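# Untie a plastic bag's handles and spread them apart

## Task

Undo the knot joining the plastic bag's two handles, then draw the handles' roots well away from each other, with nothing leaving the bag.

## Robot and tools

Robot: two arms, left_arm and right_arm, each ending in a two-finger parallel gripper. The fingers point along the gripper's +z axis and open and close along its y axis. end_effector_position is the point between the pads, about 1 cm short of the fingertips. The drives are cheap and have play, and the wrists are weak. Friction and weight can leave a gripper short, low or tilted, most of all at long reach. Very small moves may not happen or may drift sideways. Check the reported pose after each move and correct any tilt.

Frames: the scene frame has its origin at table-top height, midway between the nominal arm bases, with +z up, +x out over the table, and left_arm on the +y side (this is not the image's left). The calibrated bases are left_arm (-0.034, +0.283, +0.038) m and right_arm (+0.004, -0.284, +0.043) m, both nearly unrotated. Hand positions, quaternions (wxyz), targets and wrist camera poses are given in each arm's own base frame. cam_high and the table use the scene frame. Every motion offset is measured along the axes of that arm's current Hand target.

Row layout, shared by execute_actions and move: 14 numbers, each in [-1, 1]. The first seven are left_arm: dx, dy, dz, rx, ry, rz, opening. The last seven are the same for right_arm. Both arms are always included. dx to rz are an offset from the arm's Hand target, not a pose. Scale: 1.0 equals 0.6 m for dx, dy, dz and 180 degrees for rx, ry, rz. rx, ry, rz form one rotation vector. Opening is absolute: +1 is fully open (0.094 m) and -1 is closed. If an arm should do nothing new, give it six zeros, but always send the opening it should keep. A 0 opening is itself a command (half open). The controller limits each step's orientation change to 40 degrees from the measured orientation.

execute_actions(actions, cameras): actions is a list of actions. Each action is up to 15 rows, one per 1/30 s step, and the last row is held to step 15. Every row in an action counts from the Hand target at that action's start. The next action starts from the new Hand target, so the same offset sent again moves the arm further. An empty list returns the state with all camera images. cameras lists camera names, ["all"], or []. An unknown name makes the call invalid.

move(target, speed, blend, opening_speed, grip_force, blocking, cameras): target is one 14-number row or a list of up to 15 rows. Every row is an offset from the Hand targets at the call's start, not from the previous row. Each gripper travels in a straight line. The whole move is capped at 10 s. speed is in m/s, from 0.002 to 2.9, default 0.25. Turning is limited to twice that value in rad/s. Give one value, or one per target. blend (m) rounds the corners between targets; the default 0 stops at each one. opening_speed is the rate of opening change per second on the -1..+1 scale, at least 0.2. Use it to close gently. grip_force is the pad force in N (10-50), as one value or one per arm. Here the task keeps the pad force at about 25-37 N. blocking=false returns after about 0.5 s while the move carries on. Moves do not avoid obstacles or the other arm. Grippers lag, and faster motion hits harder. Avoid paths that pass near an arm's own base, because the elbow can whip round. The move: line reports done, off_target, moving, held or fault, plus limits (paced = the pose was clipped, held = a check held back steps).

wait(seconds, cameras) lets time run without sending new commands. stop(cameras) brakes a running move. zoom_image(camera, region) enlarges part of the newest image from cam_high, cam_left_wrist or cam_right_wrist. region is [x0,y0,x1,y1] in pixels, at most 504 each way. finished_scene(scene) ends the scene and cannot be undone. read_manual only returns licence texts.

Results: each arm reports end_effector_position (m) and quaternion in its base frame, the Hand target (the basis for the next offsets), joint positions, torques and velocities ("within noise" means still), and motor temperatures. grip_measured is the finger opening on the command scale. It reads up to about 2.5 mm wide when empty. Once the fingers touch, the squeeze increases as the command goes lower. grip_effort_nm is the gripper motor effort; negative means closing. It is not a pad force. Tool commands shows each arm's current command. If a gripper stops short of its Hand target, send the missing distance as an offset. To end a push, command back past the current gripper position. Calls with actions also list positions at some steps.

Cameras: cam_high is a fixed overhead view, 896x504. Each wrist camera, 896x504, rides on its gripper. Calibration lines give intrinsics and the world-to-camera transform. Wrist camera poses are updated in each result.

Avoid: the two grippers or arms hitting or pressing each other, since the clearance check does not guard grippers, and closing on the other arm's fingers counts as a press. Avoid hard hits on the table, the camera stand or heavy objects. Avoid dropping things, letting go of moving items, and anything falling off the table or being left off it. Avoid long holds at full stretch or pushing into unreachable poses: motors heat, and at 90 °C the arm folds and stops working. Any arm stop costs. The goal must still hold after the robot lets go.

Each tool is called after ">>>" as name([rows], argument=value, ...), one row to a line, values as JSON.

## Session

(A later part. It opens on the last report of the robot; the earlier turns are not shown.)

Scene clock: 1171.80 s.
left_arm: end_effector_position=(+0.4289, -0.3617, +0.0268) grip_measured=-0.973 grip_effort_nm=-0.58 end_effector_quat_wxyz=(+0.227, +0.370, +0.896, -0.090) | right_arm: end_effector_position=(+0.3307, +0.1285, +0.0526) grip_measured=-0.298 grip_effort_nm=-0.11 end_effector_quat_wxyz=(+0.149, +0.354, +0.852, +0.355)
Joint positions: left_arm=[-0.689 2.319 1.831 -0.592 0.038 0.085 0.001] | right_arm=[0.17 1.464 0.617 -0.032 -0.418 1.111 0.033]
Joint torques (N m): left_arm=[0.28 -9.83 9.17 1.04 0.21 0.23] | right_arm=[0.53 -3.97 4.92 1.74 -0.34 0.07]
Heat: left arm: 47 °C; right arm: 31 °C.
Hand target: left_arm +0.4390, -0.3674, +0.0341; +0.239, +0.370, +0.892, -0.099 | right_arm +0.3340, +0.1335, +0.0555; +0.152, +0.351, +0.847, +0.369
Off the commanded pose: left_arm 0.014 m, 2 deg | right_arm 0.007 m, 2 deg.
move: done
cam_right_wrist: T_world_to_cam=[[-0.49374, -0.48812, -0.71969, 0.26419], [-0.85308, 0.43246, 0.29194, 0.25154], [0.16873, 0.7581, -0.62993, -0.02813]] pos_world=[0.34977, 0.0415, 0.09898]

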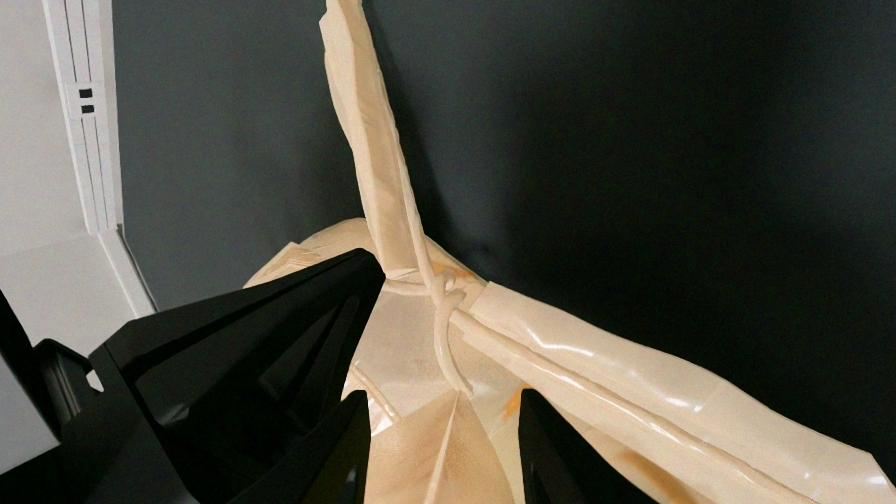

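>>> move(target=[0,0,0,0,0,0,-1, 0.0172,-0.003,0.0523,0,0,0,-0.6], speed=0.06, cameras=["cam_right_wrist","cam_left_wrist"])

>>> zoom_image(camera="cam_right_wrist", region=[280, 200, 640, 504])

Scene clock: 1227.13 s.
left_arm: end_effector_position=(+0.4289, -0.3617, +0.0268) grip_measured=-0.973 grip_effort_nm=-0.58 end_effector_quat_wxyz=(+0.227, +0.370, +0.896, -0.090) | right_arm: end_effector_position=(+0.3367, +0.1549, +0.0300) grip_measured=-0.598 grip_effort_nm=-0.11 end_effector_quat_wxyz=(+0.141, +0.349, +0.853, +0.361)
Joint positions: left_arm=[-0.689 2.319 1.831 -0.592 0.038 0.085 0.001] | right_arm=[0.253 1.586 0.607 0.123 -0.387 1.175 0.019]
Joint torques (N m): left_arm=[0.29 -9.81 9.16 1.05 0.21 0.23] | right_arm=[0.51 -4.77 4.56 1.78 -0.09 0.13]
Heat: left arm: 47 °C; right arm: 30 °C.
Hand target: left_arm +0.4390, -0.3674, +0.0341; +0.239, +0.370, +0.892, -0.099 | right_arm +0.3420, +0.1562, +0.0328; +0.152, +0.351, +0.847, +0.369
Off the commanded pose: left_arm 0.014 m, 2 deg | right_arm 0.006 m, 2 deg.
move: done
cam_left_wrist: T_world_to_cam=[[-0.71294, -0.70119, 0.0071, 0.05046], [-0.69994, 0.71098, -0.06775, 0.59839], [0.04245, -0.05327, -0.99768, 0.08083]] pos_world=[0.45138, -0.38576, 0.12082]
cam_right_wrist: T_world_to_cam=[[-0.48888, -0.48669, -0.72397, 0.26207], [-0.85905, 0.41298, 0.30247, 0.25659], [0.15177, 0.76979, -0.61999, -0.0598]] pos_world=[0.35762, 0.06761, 0.07504]
Images, in order (width x height): cam_left_wrist 896x504, cam_right_wrist 896x504.

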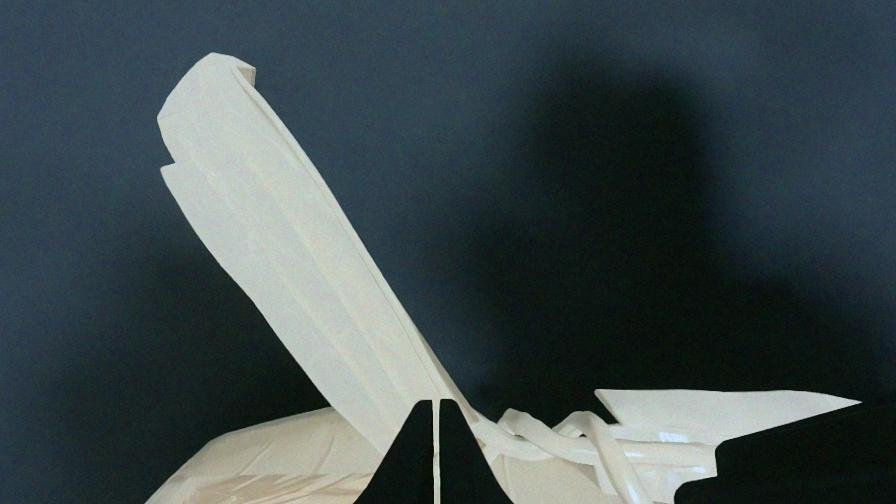

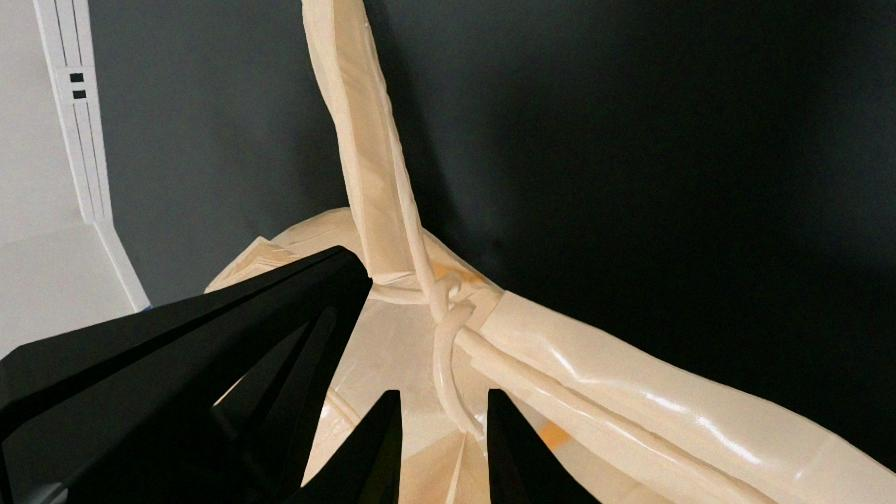

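Scaled by 1.400 from the camera's image (finer frame: 1280x720).

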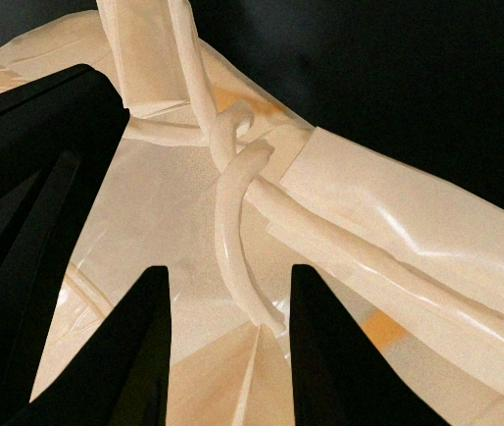

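>>> move(target=[0,0,0,0,0,0,-1, 0.005,-0.003,0.012,0,0,0,-1], speed=0.06, opening_speed=0.5, cameras=["cam_right_wrist"])

>>> zoom_image(camera="cam_right_wrist", region=[280, 200, 640, 504])

Scene clock: 1252.37 s.
left_arm: end_effector_position=(+0.4289, -0.3617, +0.0268) grip_measured=-0.973 grip_effort_nm=-0.58 end_effector_quat_wxyz=(+0.227, +0.370, +0.896, -0.090) | right_arm: end_effector_position=(+0.3373, +0.1600, +0.0237) grip_measured=-0.996 grip_effort_nm=-0.18 end_effector_quat_wxyz=(+0.141, +0.348, +0.854, +0.361)
Joint positions: left_arm=[-0.689 2.319 1.831 -0.592 0.038 0.085 0.001] | right_arm=[0.271 1.616 0.603 0.162 -0.375 1.189 0]
Joint torques (N m): left_arm=[0.28 -9.81 9.16 1.04 0.21 0.23] | right_arm=[0.43 -4.88 4.62 1.81 -0.05 0.12]
Motor temperatures (°C): left_arm=[21 47 41 23 19 17 20] | right_arm=[18 25 30 29 20 17 20]
Heat: left arm: 47 °C; right arm: 30 °C.
Hand target: left_arm +0.4390, -0.3674, +0.0341; +0.239, +0.370, +0.892, -0.099 | right_arm +0.3428, +0.1612, +0.0266; +0.152, +0.351, +0.847, +0.369
Off the commanded pose: left_arm 0.014 m, 2 deg | right_arm 0.006 m, 2 deg.
move: done
cam_right_wrist: T_world_to_cam=[[-0.48877, -0.48766, -0.72339, 0.26037], [-0.85923, 0.41268, 0.30236, 0.25705], [0.15108, 0.76934, -0.62072, -0.06749]] pos_world=[0.35832, 0.07282, 0.06874]

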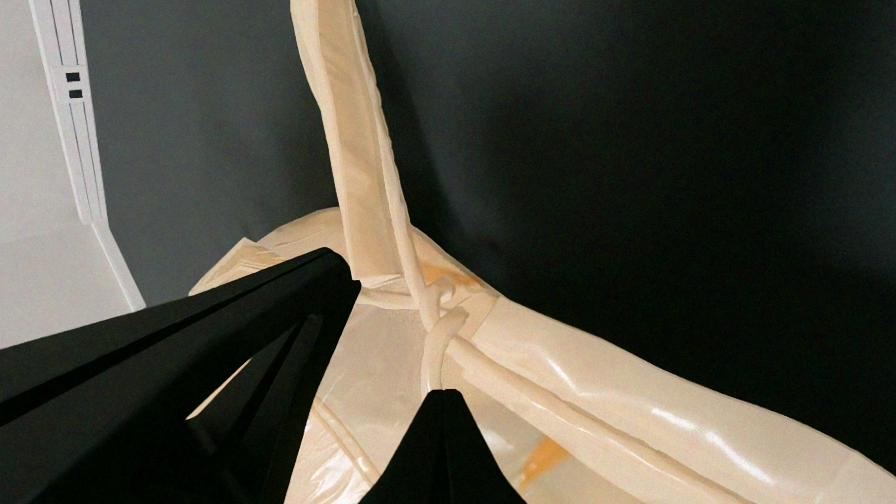

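Scaled by 1.400 from the camera's image (finer frame: 1280x720).

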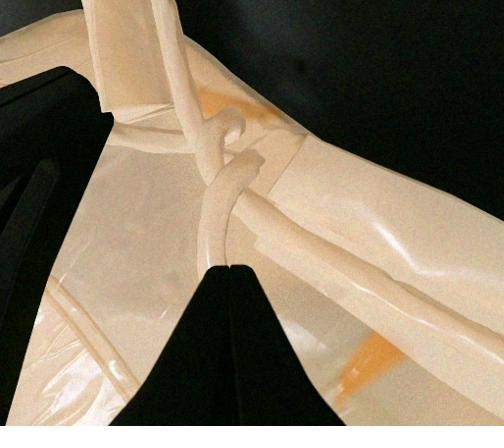

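>>> move([
  [0,0,0,0,0,0,-1, -0.0023,0.0017,-0.0105,0,0.1111,0,-1],
  [0,0,0,0,0,0,-1, -0.0023,0.0017,-0.0105,0,0.1111,0,-0.55],
], speed=0.08, cameras=["cam_right_wrist","cam_left_wrist"])

>>> zoom_image(camera="cam_right_wrist", region=[280, 200, 640, 504])

Scene clock: 1372.40 s.
left_arm: end_effector_position=(+0.4289, -0.3617, +0.0268) grip_measured=-0.973 grip_effort_nm=-0.58 end_effector_quat_wxyz=(+0.227, +0.370, +0.896, -0.090) | right_arm: end_effector_position=(+0.3352, +0.1552, +0.0247) grip_measured=-0.552 grip_effort_nm=0.15 end_effector_quat_wxyz=(+0.001, +0.294, +0.861, +0.416)
Joint positions: left_arm=[-0.689 2.319 1.831 -0.592 0.038 0.085 0.001] | right_arm=[0.104 1.772 0.807 -0.151 -0.757 0.945 0.021]
Joint torques (N m): left_arm=[0.27 -9.81 9.17 1.05 0.21 0.23] | right_arm=[-0.43 -6.19 6.82 0.83 -0.52 -0.25]
Heat: left arm: 47 °C; right arm: 32 °C.
Hand target: left_arm +0.4390, -0.3674, +0.0341; +0.239, +0.370, +0.892, -0.099 | right_arm +0.3410, +0.1575, +0.0316; +0.003, +0.281, +0.861, +0.424
Off the commanded pose: left_arm 0.014 m, 2 deg | right_arm 0.009 m, 2 deg.
move: done
cam_left_wrist: T_world_to_cam=[[-0.71294, -0.70119, 0.0071, 0.05046], [-0.69994, 0.71098, -0.06775, 0.59839], [0.04245, -0.05327, -0.99768, 0.08083]] pos_world=[0.45138, -0.38576, 0.12082]
cam_right_wrist: T_world_to_cam=[[-0.50431, -0.46945, -0.72477, 0.26009], [-0.85528, 0.15582, 0.49418, 0.29073], [-0.11906, 0.8691, -0.4801, 0.00881]] pos_world=[0.38087, 0.06914, 0.04906]
Images, in order (width x height): cam_left_wrist 896x504, cam_right_wrist 896x504.

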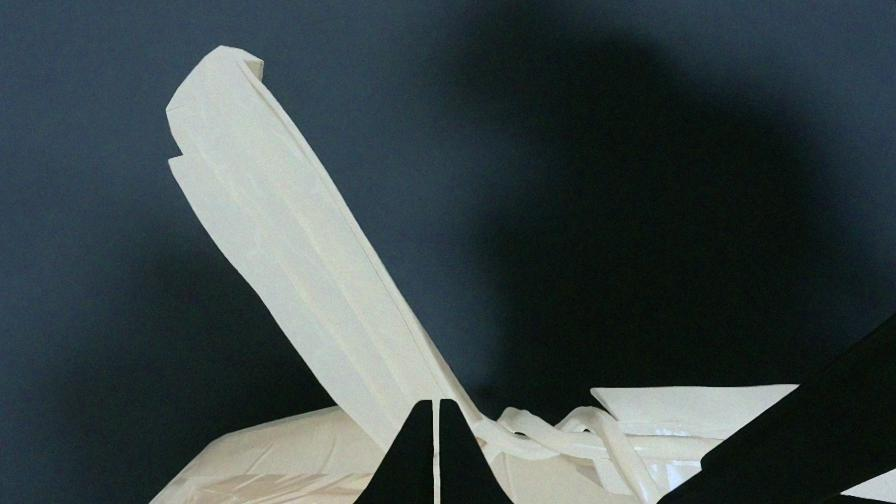

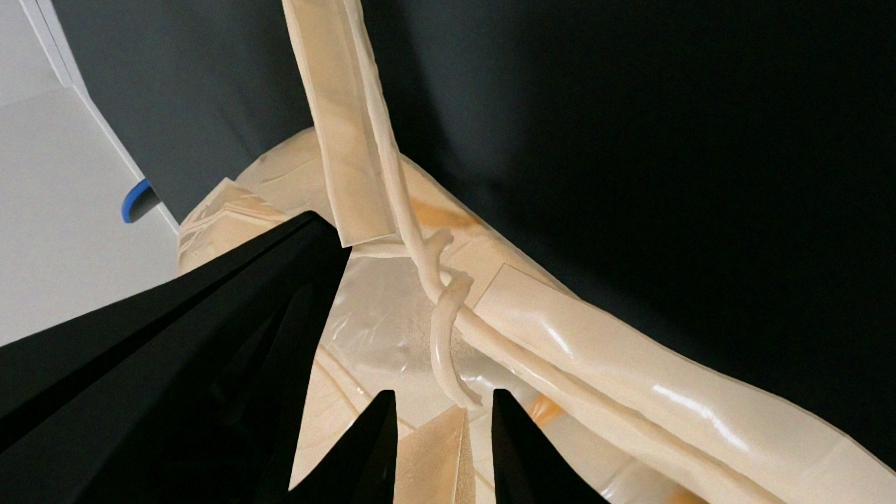

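Scaled by 1.400 from the camera's image (finer frame: 1280x720).

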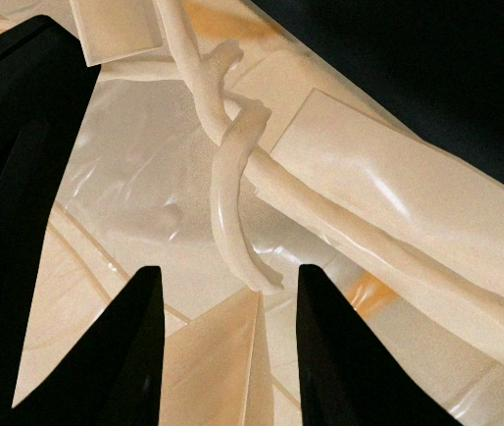

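>>> move([
  [0,0,0,0.0667,0,0,-1, 0,0,0,0,0,0,-0.55],
  [0,0,0,0.0667,0,0,-1, 0.0053,-0.0055,0.0352,0,0,0,-0.55],
], speed=0.05, cameras=["cam_right_wrist","cam_left_wrist"])

>>> zoom_image(camera="cam_right_wrist", region=[280, 200, 640, 504])

Scene clock: 1426.13 s.
left_arm: end_effector_position=(+0.4324, -0.3667, +0.0296) grip_measured=-0.973 grip_effort_nm=-0.58 end_effector_quat_wxyz=(+0.198, +0.390, +0.880, -0.185) | right_arm: end_effector_position=(+0.3351, +0.1693, +0.0138) grip_measured=-0.552 grip_effort_nm=0.15 end_effector_quat_wxyz=(-0.008, +0.284, +0.862, +0.419)
Joint positions: left_arm=[-0.62 2.36 1.897 -0.627 0.276 0.147 0.001] | right_arm=[0.144 1.821 0.807 -0.09 -0.757 0.969 0.021]
Joint torques (N m): left_arm=[0.5 -9.96 9.28 0.78 0.41 0.24] | right_arm=[0.49 -6.37 4.78 1.33 -0.33 0.12]
Heat: left arm: 47 °C; right arm: 31 °C.
Hand target: left_arm +0.4390, -0.3674, +0.0341; +0.199, +0.393, +0.877, -0.192 | right_arm +0.3418, +0.1728, +0.0164; +0.003, +0.281, +0.861, +0.424
Off the commanded pose: left_arm 0.008 m, 1 deg | right_arm 0.008 m, 1 deg.
move: done
cam_left_wrist: T_world_to_cam=[[-0.7665, -0.61536, 0.18387, 0.09881], [-0.63731, 0.76418, -0.0993, 0.59803], [-0.07941, -0.1933, -0.97792, 0.08408]] pos_world=[0.46355, -0.37995, 0.12344]
cam_right_wrist: T_world_to_cam=[[-0.49701, -0.47614, -0.72544, 0.25753], [-0.85597, 0.13178, 0.49994, 0.29799], [-0.14244, 0.86944, -0.47307, -0.00108]] pos_world=[0.38291, 0.08429, 0.03733]
Images, in order (width x height): cam_left_wrist 896x504, cam_right_wrist 896x504.

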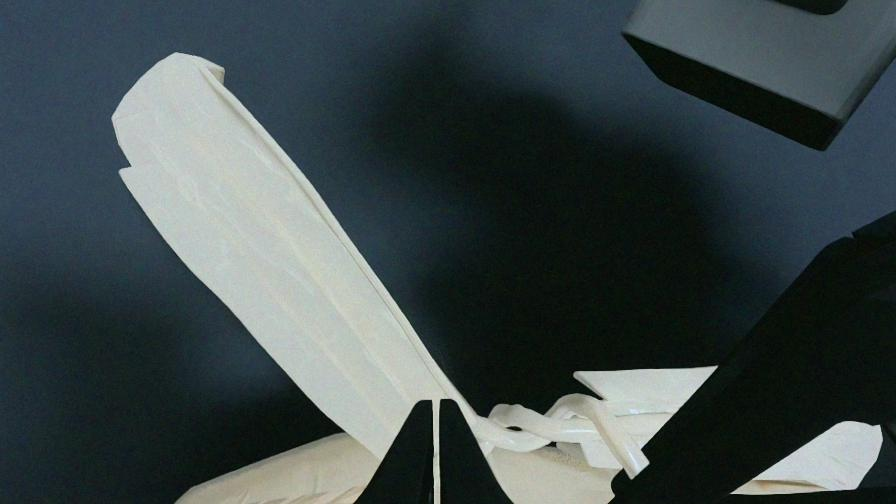

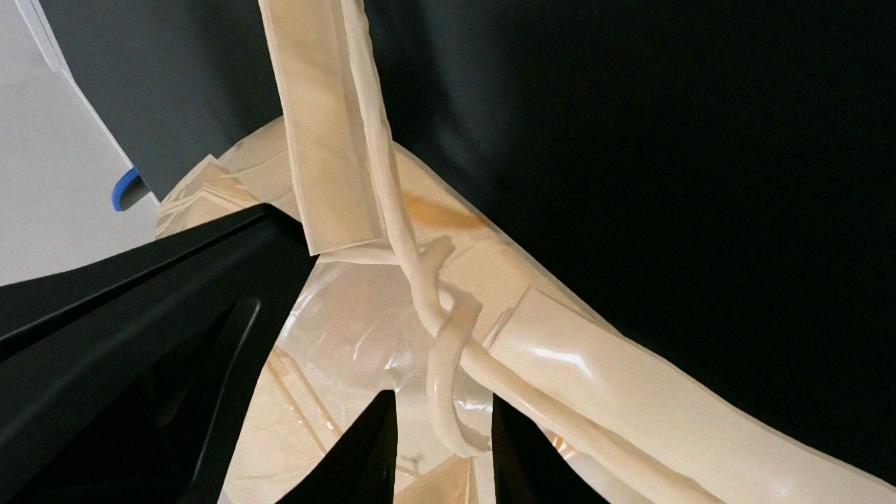

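Scaled by 1.400 from the camera's image (finer frame: 1280x720).

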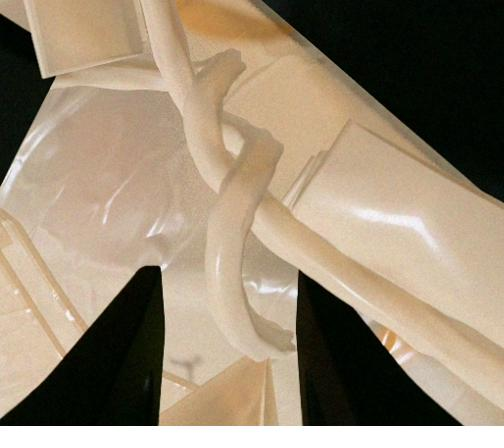

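>>> move(target=[0,0,0,0,0,0,-1, 0,0,0,0,0,0,-1], opening_speed=0.5, cameras=["cam_right_wrist"])

>>> zoom_image(camera="cam_right_wrist", region=[280, 200, 640, 504])

Scene clock: 1436.83 s.
left_arm: end_effector_position=(+0.4324, -0.3667, +0.0296) grip_measured=-0.973 grip_effort_nm=-0.58 end_effector_quat_wxyz=(+0.198, +0.390, +0.880, -0.185) | right_arm: end_effector_position=(+0.3348, +0.1699, +0.0138) grip_measured=-0.917 grip_effort_nm=-0.54 end_effector_quat_wxyz=(-0.008, +0.284, +0.863, +0.419)
Joint positions: left_arm=[-0.62 2.36 1.897 -0.627 0.276 0.147 0.001] | right_arm=[0.146 1.821 0.807 -0.09 -0.757 0.969 0.004]
Joint torques (N m): left_arm=[0.5 -9.96 9.28 0.78 0.4 0.24] | right_arm=[0.28 -6.35 5.04 1.27 -0.27 0.1]
Heat: left arm: 45 °C; right arm: 31 °C.
Hand target: left_arm +0.4390, -0.3674, +0.0341; +0.199, +0.393, +0.877, -0.192 | right_arm +0.3418, +0.1728, +0.0164; +0.003, +0.281, +0.861, +0.424
Off the commanded pose: left_arm 0.008 m, 1 deg | right_arm 0.008 m, 1 deg.
move: done
cam_right_wrist: T_world_to_cam=[[-0.49628, -0.47693, -0.72543, 0.25755], [-0.85618, 0.1305, 0.49993, 0.29802], [-0.14376, 0.8692, -0.4731, -0.0011]] pos_world=[0.38282, 0.0849, 0.03733]

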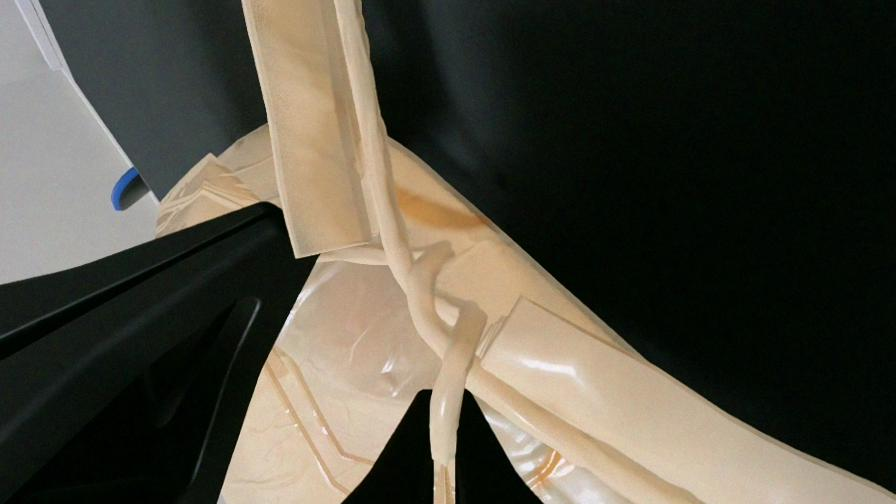

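Scaled by 1.400 from the camera's image (finer frame: 1280x720).

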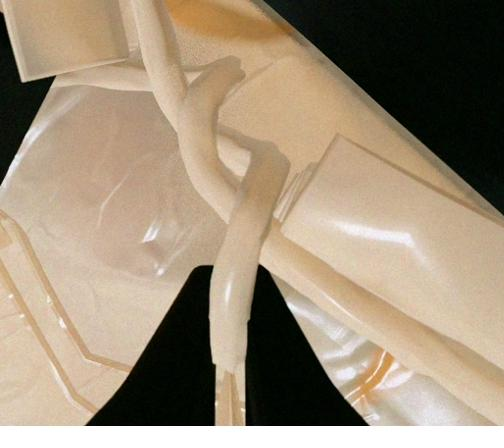

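>>> move(target=[-0.0142,0.029,-0.0097,0,0,0,-1, 0.0325,-0.0203,-0.0323,0,0,0,-1], speed=0.05, cameras=["all"])

>>> zoom_image(camera="cam_right_wrist", region=[280, 200, 640, 504])

Scene clock: 1467.30 s.
left_arm: end_effector_position=(+0.4494, -0.3589, +0.0350) grip_measured=-0.973 grip_effort_nm=-0.58 end_effector_quat_wxyz=(+0.196, +0.390, +0.880, -0.186) | right_arm: end_effector_position=(+0.3138, +0.1637, +0.0164) grip_measured=-0.917 grip_effort_nm=-0.54 end_effector_quat_wxyz=(-0.008, +0.289, +0.861, +0.418)
Joint positions: left_arm=[-0.586 2.405 2 -0.698 0.294 0.178 0.001] | right_arm=[0.136 1.741 0.719 -0.087 -0.757 0.969 0.004]
Joint torques (N m): left_arm=[0.53 -10.32 9.28 0.78 0.38 0.25] | right_arm=[-0.46 -8.27 4.05 0.93 -0.39 -0.14]
Motor temperatures (°C): left_arm=[21 44 46 23 19 17 20] | right_arm=[18 27 30 30 20 17 20]
Heat: left arm: 46 °C; right arm: 30 °C.
Hand target: left_arm +0.4564, -0.3590, +0.0402; +0.199, +0.393, +0.877, -0.192 | right_arm +0.3148, +0.1623, +0.0245; +0.003, +0.281, +0.861, +0.424
Off the commanded pose: left_arm 0.009 m, 1 deg | right_arm 0.008 m, 2 deg.
move: done
cam_left_wrist: T_world_to_cam=[[-0.7662, -0.61461, 0.1876, 0.11571], [-0.63707, 0.76473, -0.09657, 0.60334], [-0.08411, -0.19351, -0.97749, 0.0942]] pos_world=[0.48095, -0.37205, 0.12864]
cam_right_wrist: T_world_to_cam=[[-0.50398, -0.47279, -0.72282, 0.24778], [-0.85262, 0.13866, 0.50379, 0.27697], [-0.13796, 0.8702, -0.47299, 0.00054]] pos_world=[0.3611, 0.07828, 0.03982]

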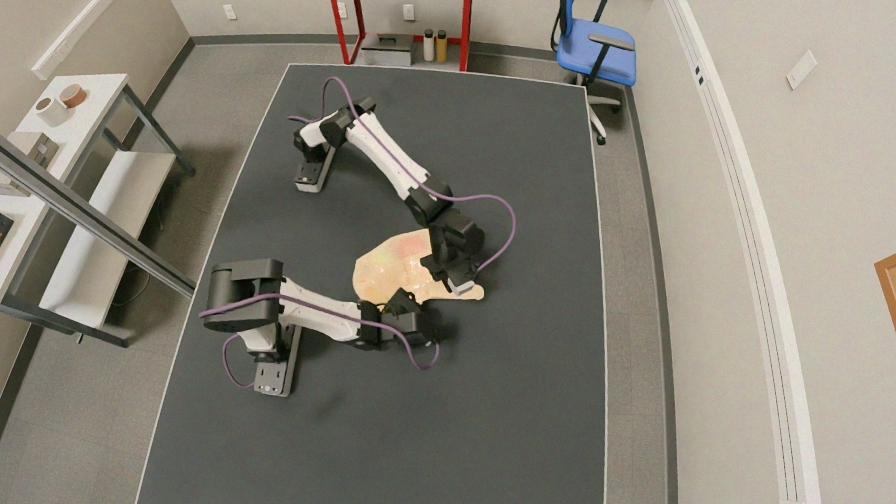

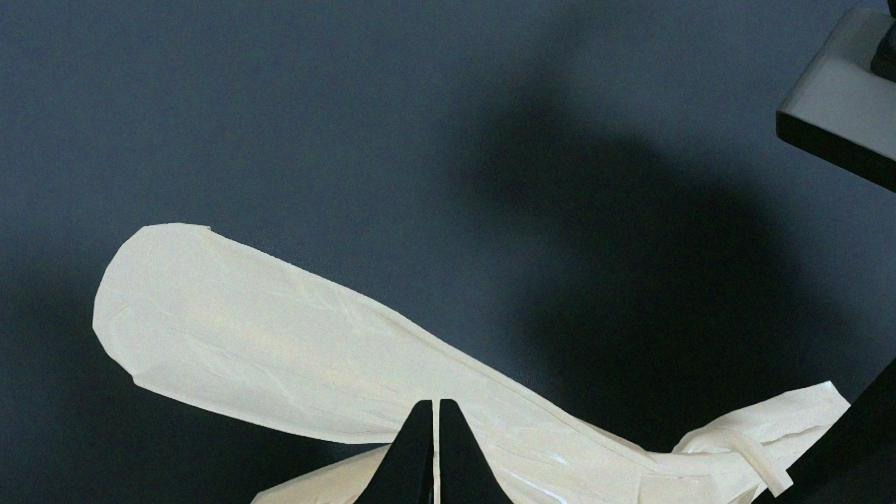

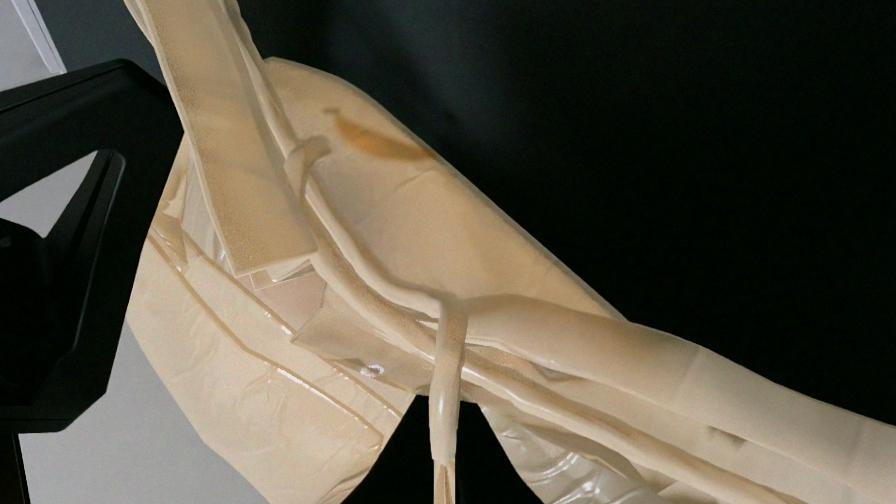

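Scaled by 1.400 from the camera's image (finer frame: 1280x720).

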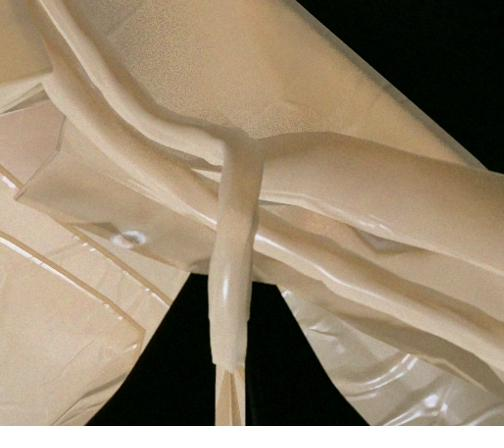

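>>> move(target=[-0.0142,0.029,-0.0097,0,0,0,-1, 0.056,-0.05,-0.05,0,0,0,-1], speed=0.05, cameras=["cam_left_wrist","cam_right_wrist"])

Scene clock: 1479.10 s.
left_arm: end_effector_position=(+0.4659, -0.3518, +0.0410) grip_measured=-0.973 grip_effort_nm=-0.58 end_effector_quat_wxyz=(+0.194, +0.391, +0.880, -0.187) | right_arm: end_effector_position=(+0.2719, +0.1415, +0.0266) grip_measured=-0.917 grip_effort_nm=-0.54 end_effector_quat_wxyz=(+0.008, +0.290, +0.859, +0.421)
Joint positions: left_arm=[-0.555 2.458 2.123 -0.779 0.311 0.207 0.001] | right_arm=[0.072 1.536 0.546 -0.133 -0.774 0.908 0.004]
Joint torques (N m): left_arm=[0.62 -10.61 9.36 0.79 0.36 0.25] | right_arm=[-0.44 -6.11 3.93 0.66 -0.49 -0.23]
Heat: left arm: 45 °C; right arm: 29 °C.
Hand target: left_arm +0.4738, -0.3506, +0.0463; +0.199, +0.393, +0.877, -0.192 | right_arm +0.2648, +0.1423, +0.0296; +0.003, +0.281, +0.861, +0.424
Off the commanded pose: left_arm 0.010 m, 1 deg | right_arm 0.008 m, 1 deg.
move: done
cam_left_wrist: T_world_to_cam=[[-0.76643, -0.6132, 0.19124, 0.132], [-0.63616, 0.76581, -0.094, 0.60892], [-0.08882, -0.1937, -0.97703, 0.10495]] pos_world=[0.49786, -0.36505, 0.13453]
cam_right_wrist: T_world_to_cam=[[-0.49092, -0.4651, -0.73667, 0.2192], [-0.86435, 0.1541, 0.47871, 0.24084], [-0.10912, 0.87174, -0.47765, 0.01089]] pos_world=[0.31696, 0.05534, 0.05139]

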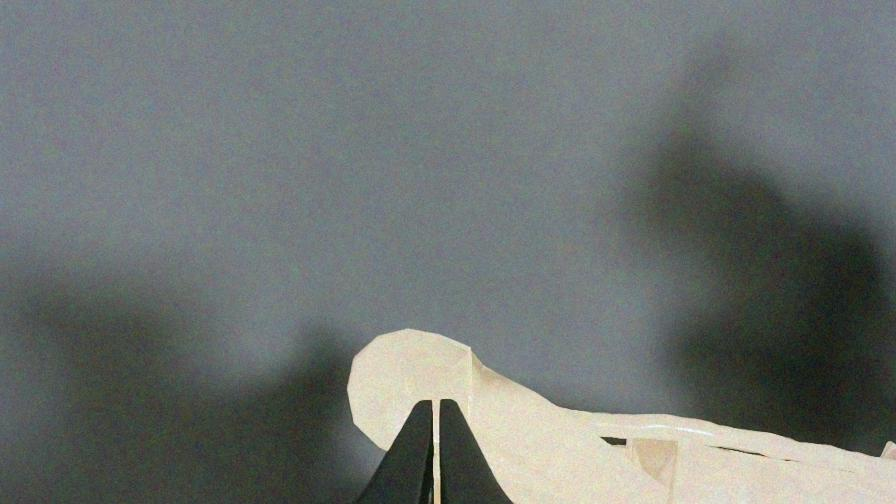

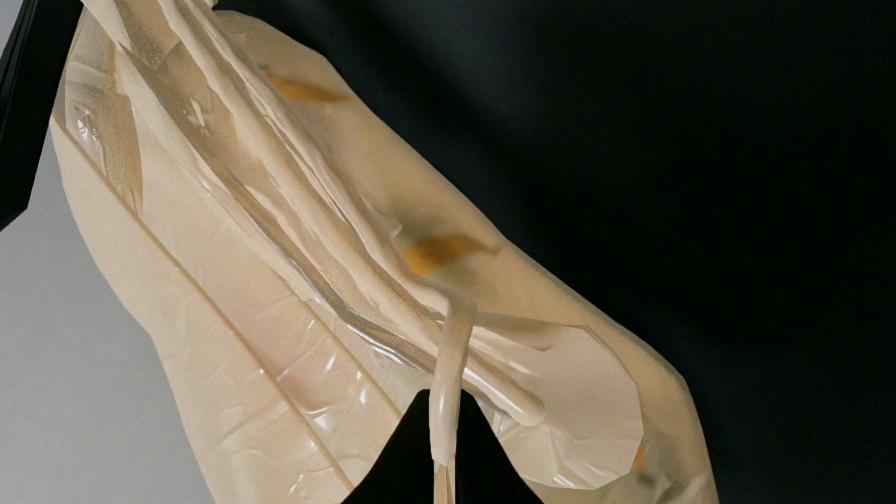

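>>> move(target=[-0.0142,0.029,-0.0097,0,0,0,-1, 0.0587,-0.05,-0.0748,0,0,0,-1], speed=0.06, cameras=["all"])

Scene clock: 1487.50 s.
left_arm: end_effector_position=(+0.4698, -0.3512, +0.0450) grip_measured=-0.973 grip_effort_nm=-0.58 end_effector_quat_wxyz=(+0.174, +0.396, +0.877, -0.207) | right_arm: end_effector_position=(+0.2221, +0.1094, +0.0429) grip_measured=-0.917 grip_effort_nm=-0.54 end_effector_quat_wxyz=(+0.022, +0.287, +0.860, +0.421)
Joint positions: left_arm=[-0.535 2.526 2.267 -0.896 0.366 0.235 0.001] | right_arm=[-0.083 1.266 0.437 -0.415 -0.821 0.704 0.004]
Joint torques (N m): left_arm=[1.46 -10.88 9.59 0.95 0.03 0.28] | right_arm=[-0.27 -3.78 4.56 0.23 -0.6 -0.26]
Heat: left arm: 46 °C; right arm: 29 °C.
Hand target: left_arm +0.4911, -0.3422, +0.0523; +0.199, +0.393, +0.877, -0.192 | right_arm +0.2098, +0.1123, +0.0446; +0.003, +0.281, +0.861, +0.424
Off the commanded pose: left_arm 0.024 m, 3 deg | right_arm 0.013 m, 2 deg.
move: off_target (left_arm, right_arm)
cam_left_wrist: T_world_to_cam=[[-0.77267, -0.58869, 0.23752, 0.14406], [-0.6193, 0.78124, -0.07834, 0.60814], [-0.13944, -0.20763, -0.96822, 0.1278]] pos_world=[0.50575, -0.36376, 0.13716]
cam_right_wrist: T_world_to_cam=[[-0.47483, -0.47007, -0.74402, 0.18917], [-0.8752, 0.16334, 0.45535, 0.1975], [-0.09252, 0.86738, -0.48896, 0.03854]] pos_world=[0.26625, 0.02323, 0.06966]

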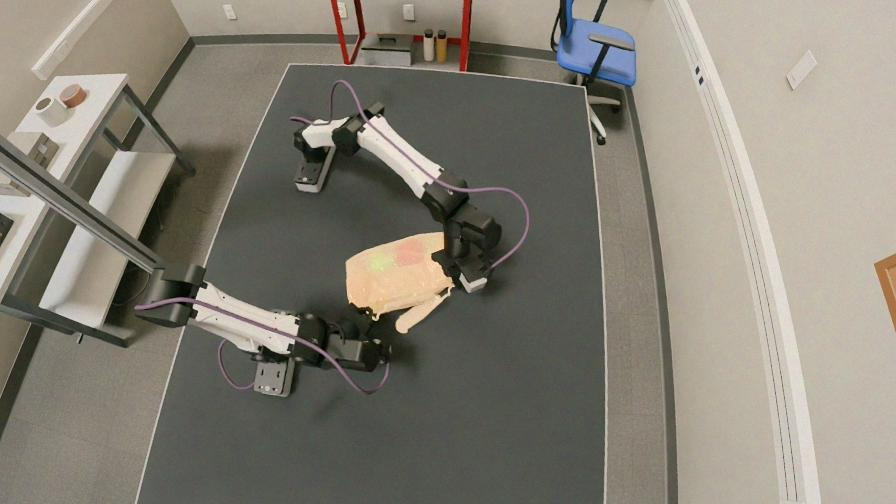

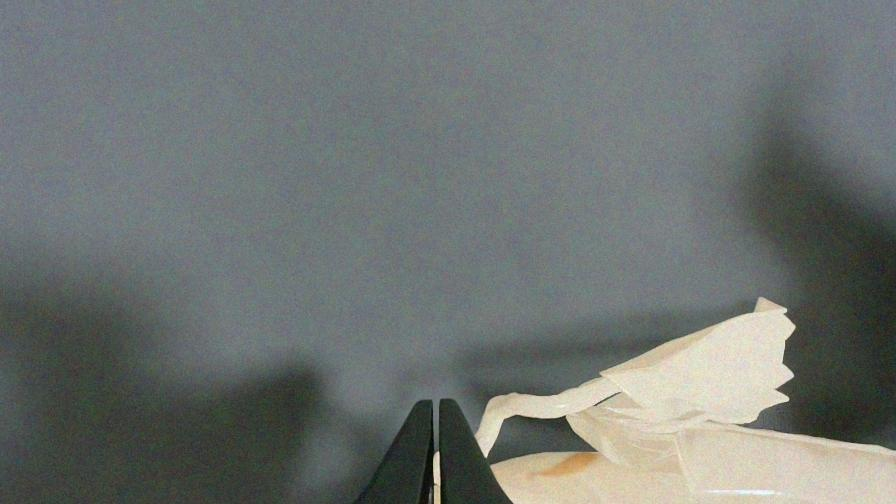

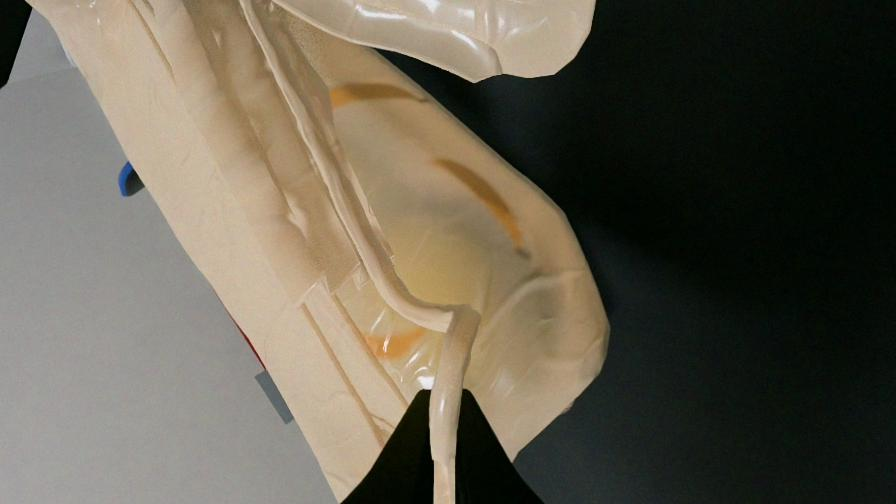

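>>> zoom_image(camera="cam_high", region=[320, 210, 520, 370])

>>> zoom_image(camera="cam_left_wrist", region=[400, 260, 896, 504])

Scaled by 2.520 from the camera's image (finer frame: 1280x720).

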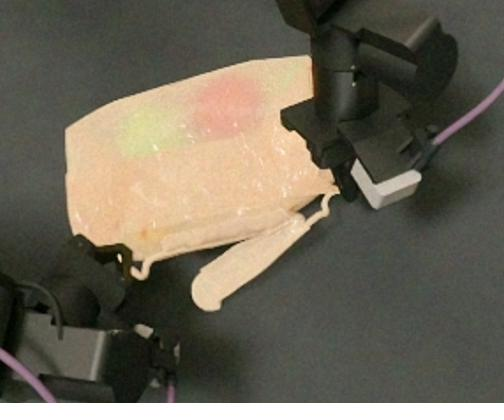

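Scaled by 1.016 from the camera's image (finer frame: 1280x720).

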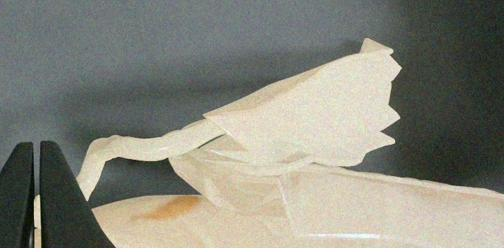

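>>> move(target=[0.038,-0.0253,0.0525,0,0,0,-1, -0.0367,-0.0235,0.0448,0,0,0,-1], speed=0.06, cameras=["all"])

Scene clock: 1521.20 s.
left_arm: end_effector_position=(+0.4654, -0.3587, +0.0086) grip_measured=-0.973 grip_effort_nm=-0.58 end_effector_quat_wxyz=(+0.182, +0.396, +0.875, -0.210) | right_arm: end_effector_position=(+0.2308, +0.1108, +0.0137) grip_measured=-0.917 grip_effort_nm=-0.54 end_effector_quat_wxyz=(+0.005, +0.291, +0.859, +0.422)
Joint positions: left_arm=[-0.551 2.524 2.11 -0.718 0.365 0.216 0.001] | right_arm=[-0.08 1.45 0.42 -0.247 -0.834 0.704 0.004]
Joint torques (N m): left_arm=[-0.14 -14.38 4.08 1.07 -0.13 0.12] | right_arm=[0.57 -2.82 3.54 0.86 -0.48 -0.1]
Motor temperatures (°C): left_arm=[21 51 46 23 19 17 20] | right_arm=[18 25 29 27 20 17 20]
Heat: left arm: 51 °C; right arm: 29 °C.
Hand target: left_arm +0.4718, -0.3531, +0.0170; +0.199, +0.393, +0.877, -0.192 | right_arm +0.2281, +0.1144, +0.0119; +0.003, +0.281, +0.861, +0.424
Off the commanded pose: left_arm 0.012 m, 3 deg | right_arm 0.005 m, 1 deg.
move: off_target (left_arm)
cam_left_wrist: T_world_to_cam=[[-0.77475, -0.58623, 0.23684, 0.14668], [-0.61906, 0.7795, -0.09563, 0.60774], [-0.12856, -0.2207, -0.96683, 0.08066]] pos_world=[0.50024, -0.36994, 0.10136]
cam_right_wrist: T_world_to_cam=[[-0.4947, -0.46287, -0.73555, 0.17588], [-0.86162, 0.15071, 0.48466, 0.21599], [-0.11348, 0.87352, -0.47337, 0.02784]] pos_world=[0.27626, 0.02454, 0.03787]

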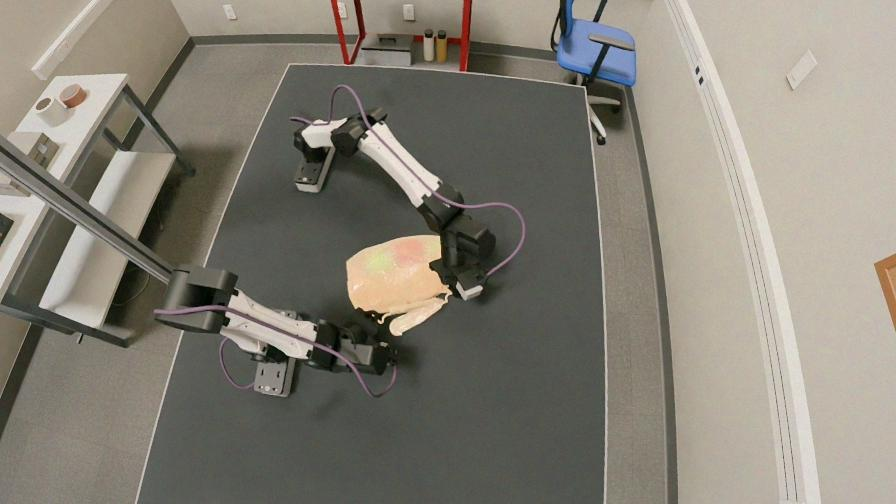

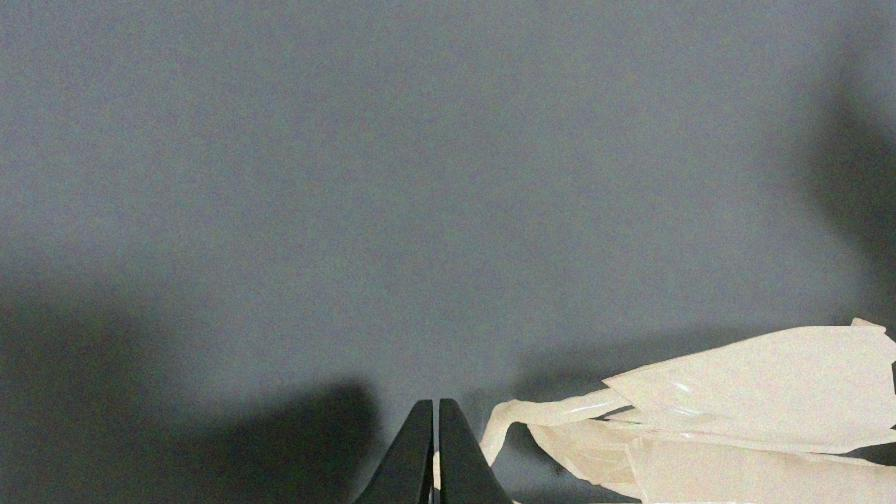

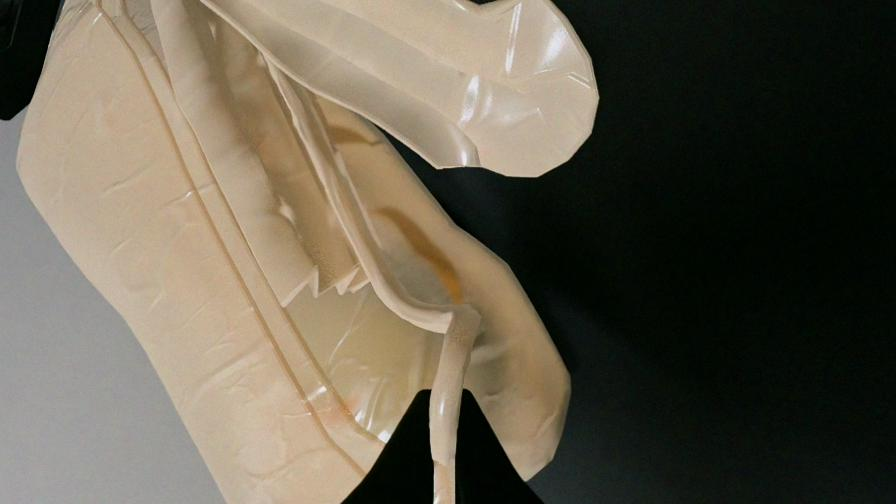

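>>> move(target=[0,0,0,0,0,0,-0.6, 0,0,0,0,0,0,-0.6], opening_speed=0.3, cameras=["cam_left_wrist","cam_right_wrist"])

Scene clock: 1530.30 s.
left_arm: end_effector_position=(+0.4695, -0.3490, +0.0029) grip_measured=-0.603 grip_effort_nm=0.15 end_effector_quat_wxyz=(+0.181, +0.389, +0.882, -0.194) | right_arm: end_effector_position=(+0.2308, +0.1108, +0.0137) grip_measured=-0.602 grip_effort_nm=0.15 end_effector_quat_wxyz=(+0.005, +0.291, +0.859, +0.422)
Joint positions: left_arm=[-0.542 2.524 2.098 -0.716 0.334 0.216 0.019] | right_arm=[-0.08 1.45 0.42 -0.247 -0.834 0.704 0.019]
Joint torques (N m): left_arm=[-0.23 -14.45 4.86 1.06 0.11 0.11] | right_arm=[0.62 -2.76 3.63 0.87 -0.44 -0.13]
Heat: left arm: 54 °C; right arm: 29 °C.
Hand target: left_arm +0.4718, -0.3531, +0.0170; +0.199, +0.393, +0.877, -0.192 | right_arm +0.2281, +0.1144, +0.0119; +0.003, +0.281, +0.861, +0.424
Off the commanded pose: left_arm 0.015 m, 2 deg | right_arm 0.005 m, 1 deg.
move: done
cam_left_wrist: T_world_to_cam=[[-0.76271, -0.60988, 0.21521, 0.14308], [-0.63574, 0.76813, -0.07627, 0.60593], [-0.1188, -0.19499, -0.97358, 0.08215]] pos_world=[0.5041, -0.36215, 0.0954]
cam_right_wrist: T_world_to_cam=[[-0.4947, -0.46287, -0.73555, 0.17588], [-0.86162, 0.15071, 0.48466, 0.21599], [-0.11348, 0.87352, -0.47337, 0.02784]] pos_world=[0.27626, 0.02454, 0.03787]

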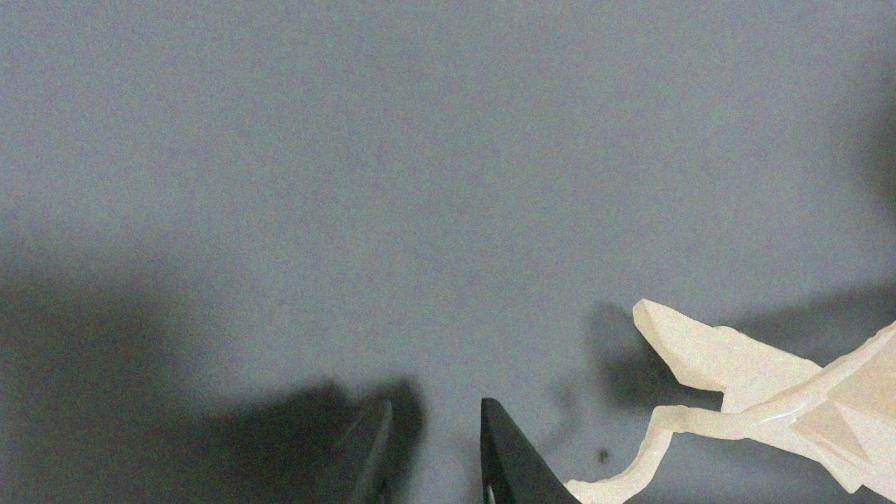

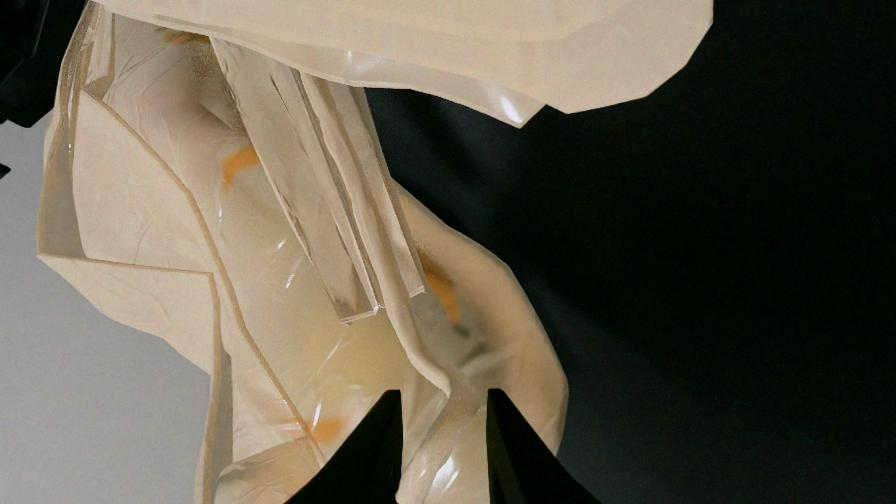

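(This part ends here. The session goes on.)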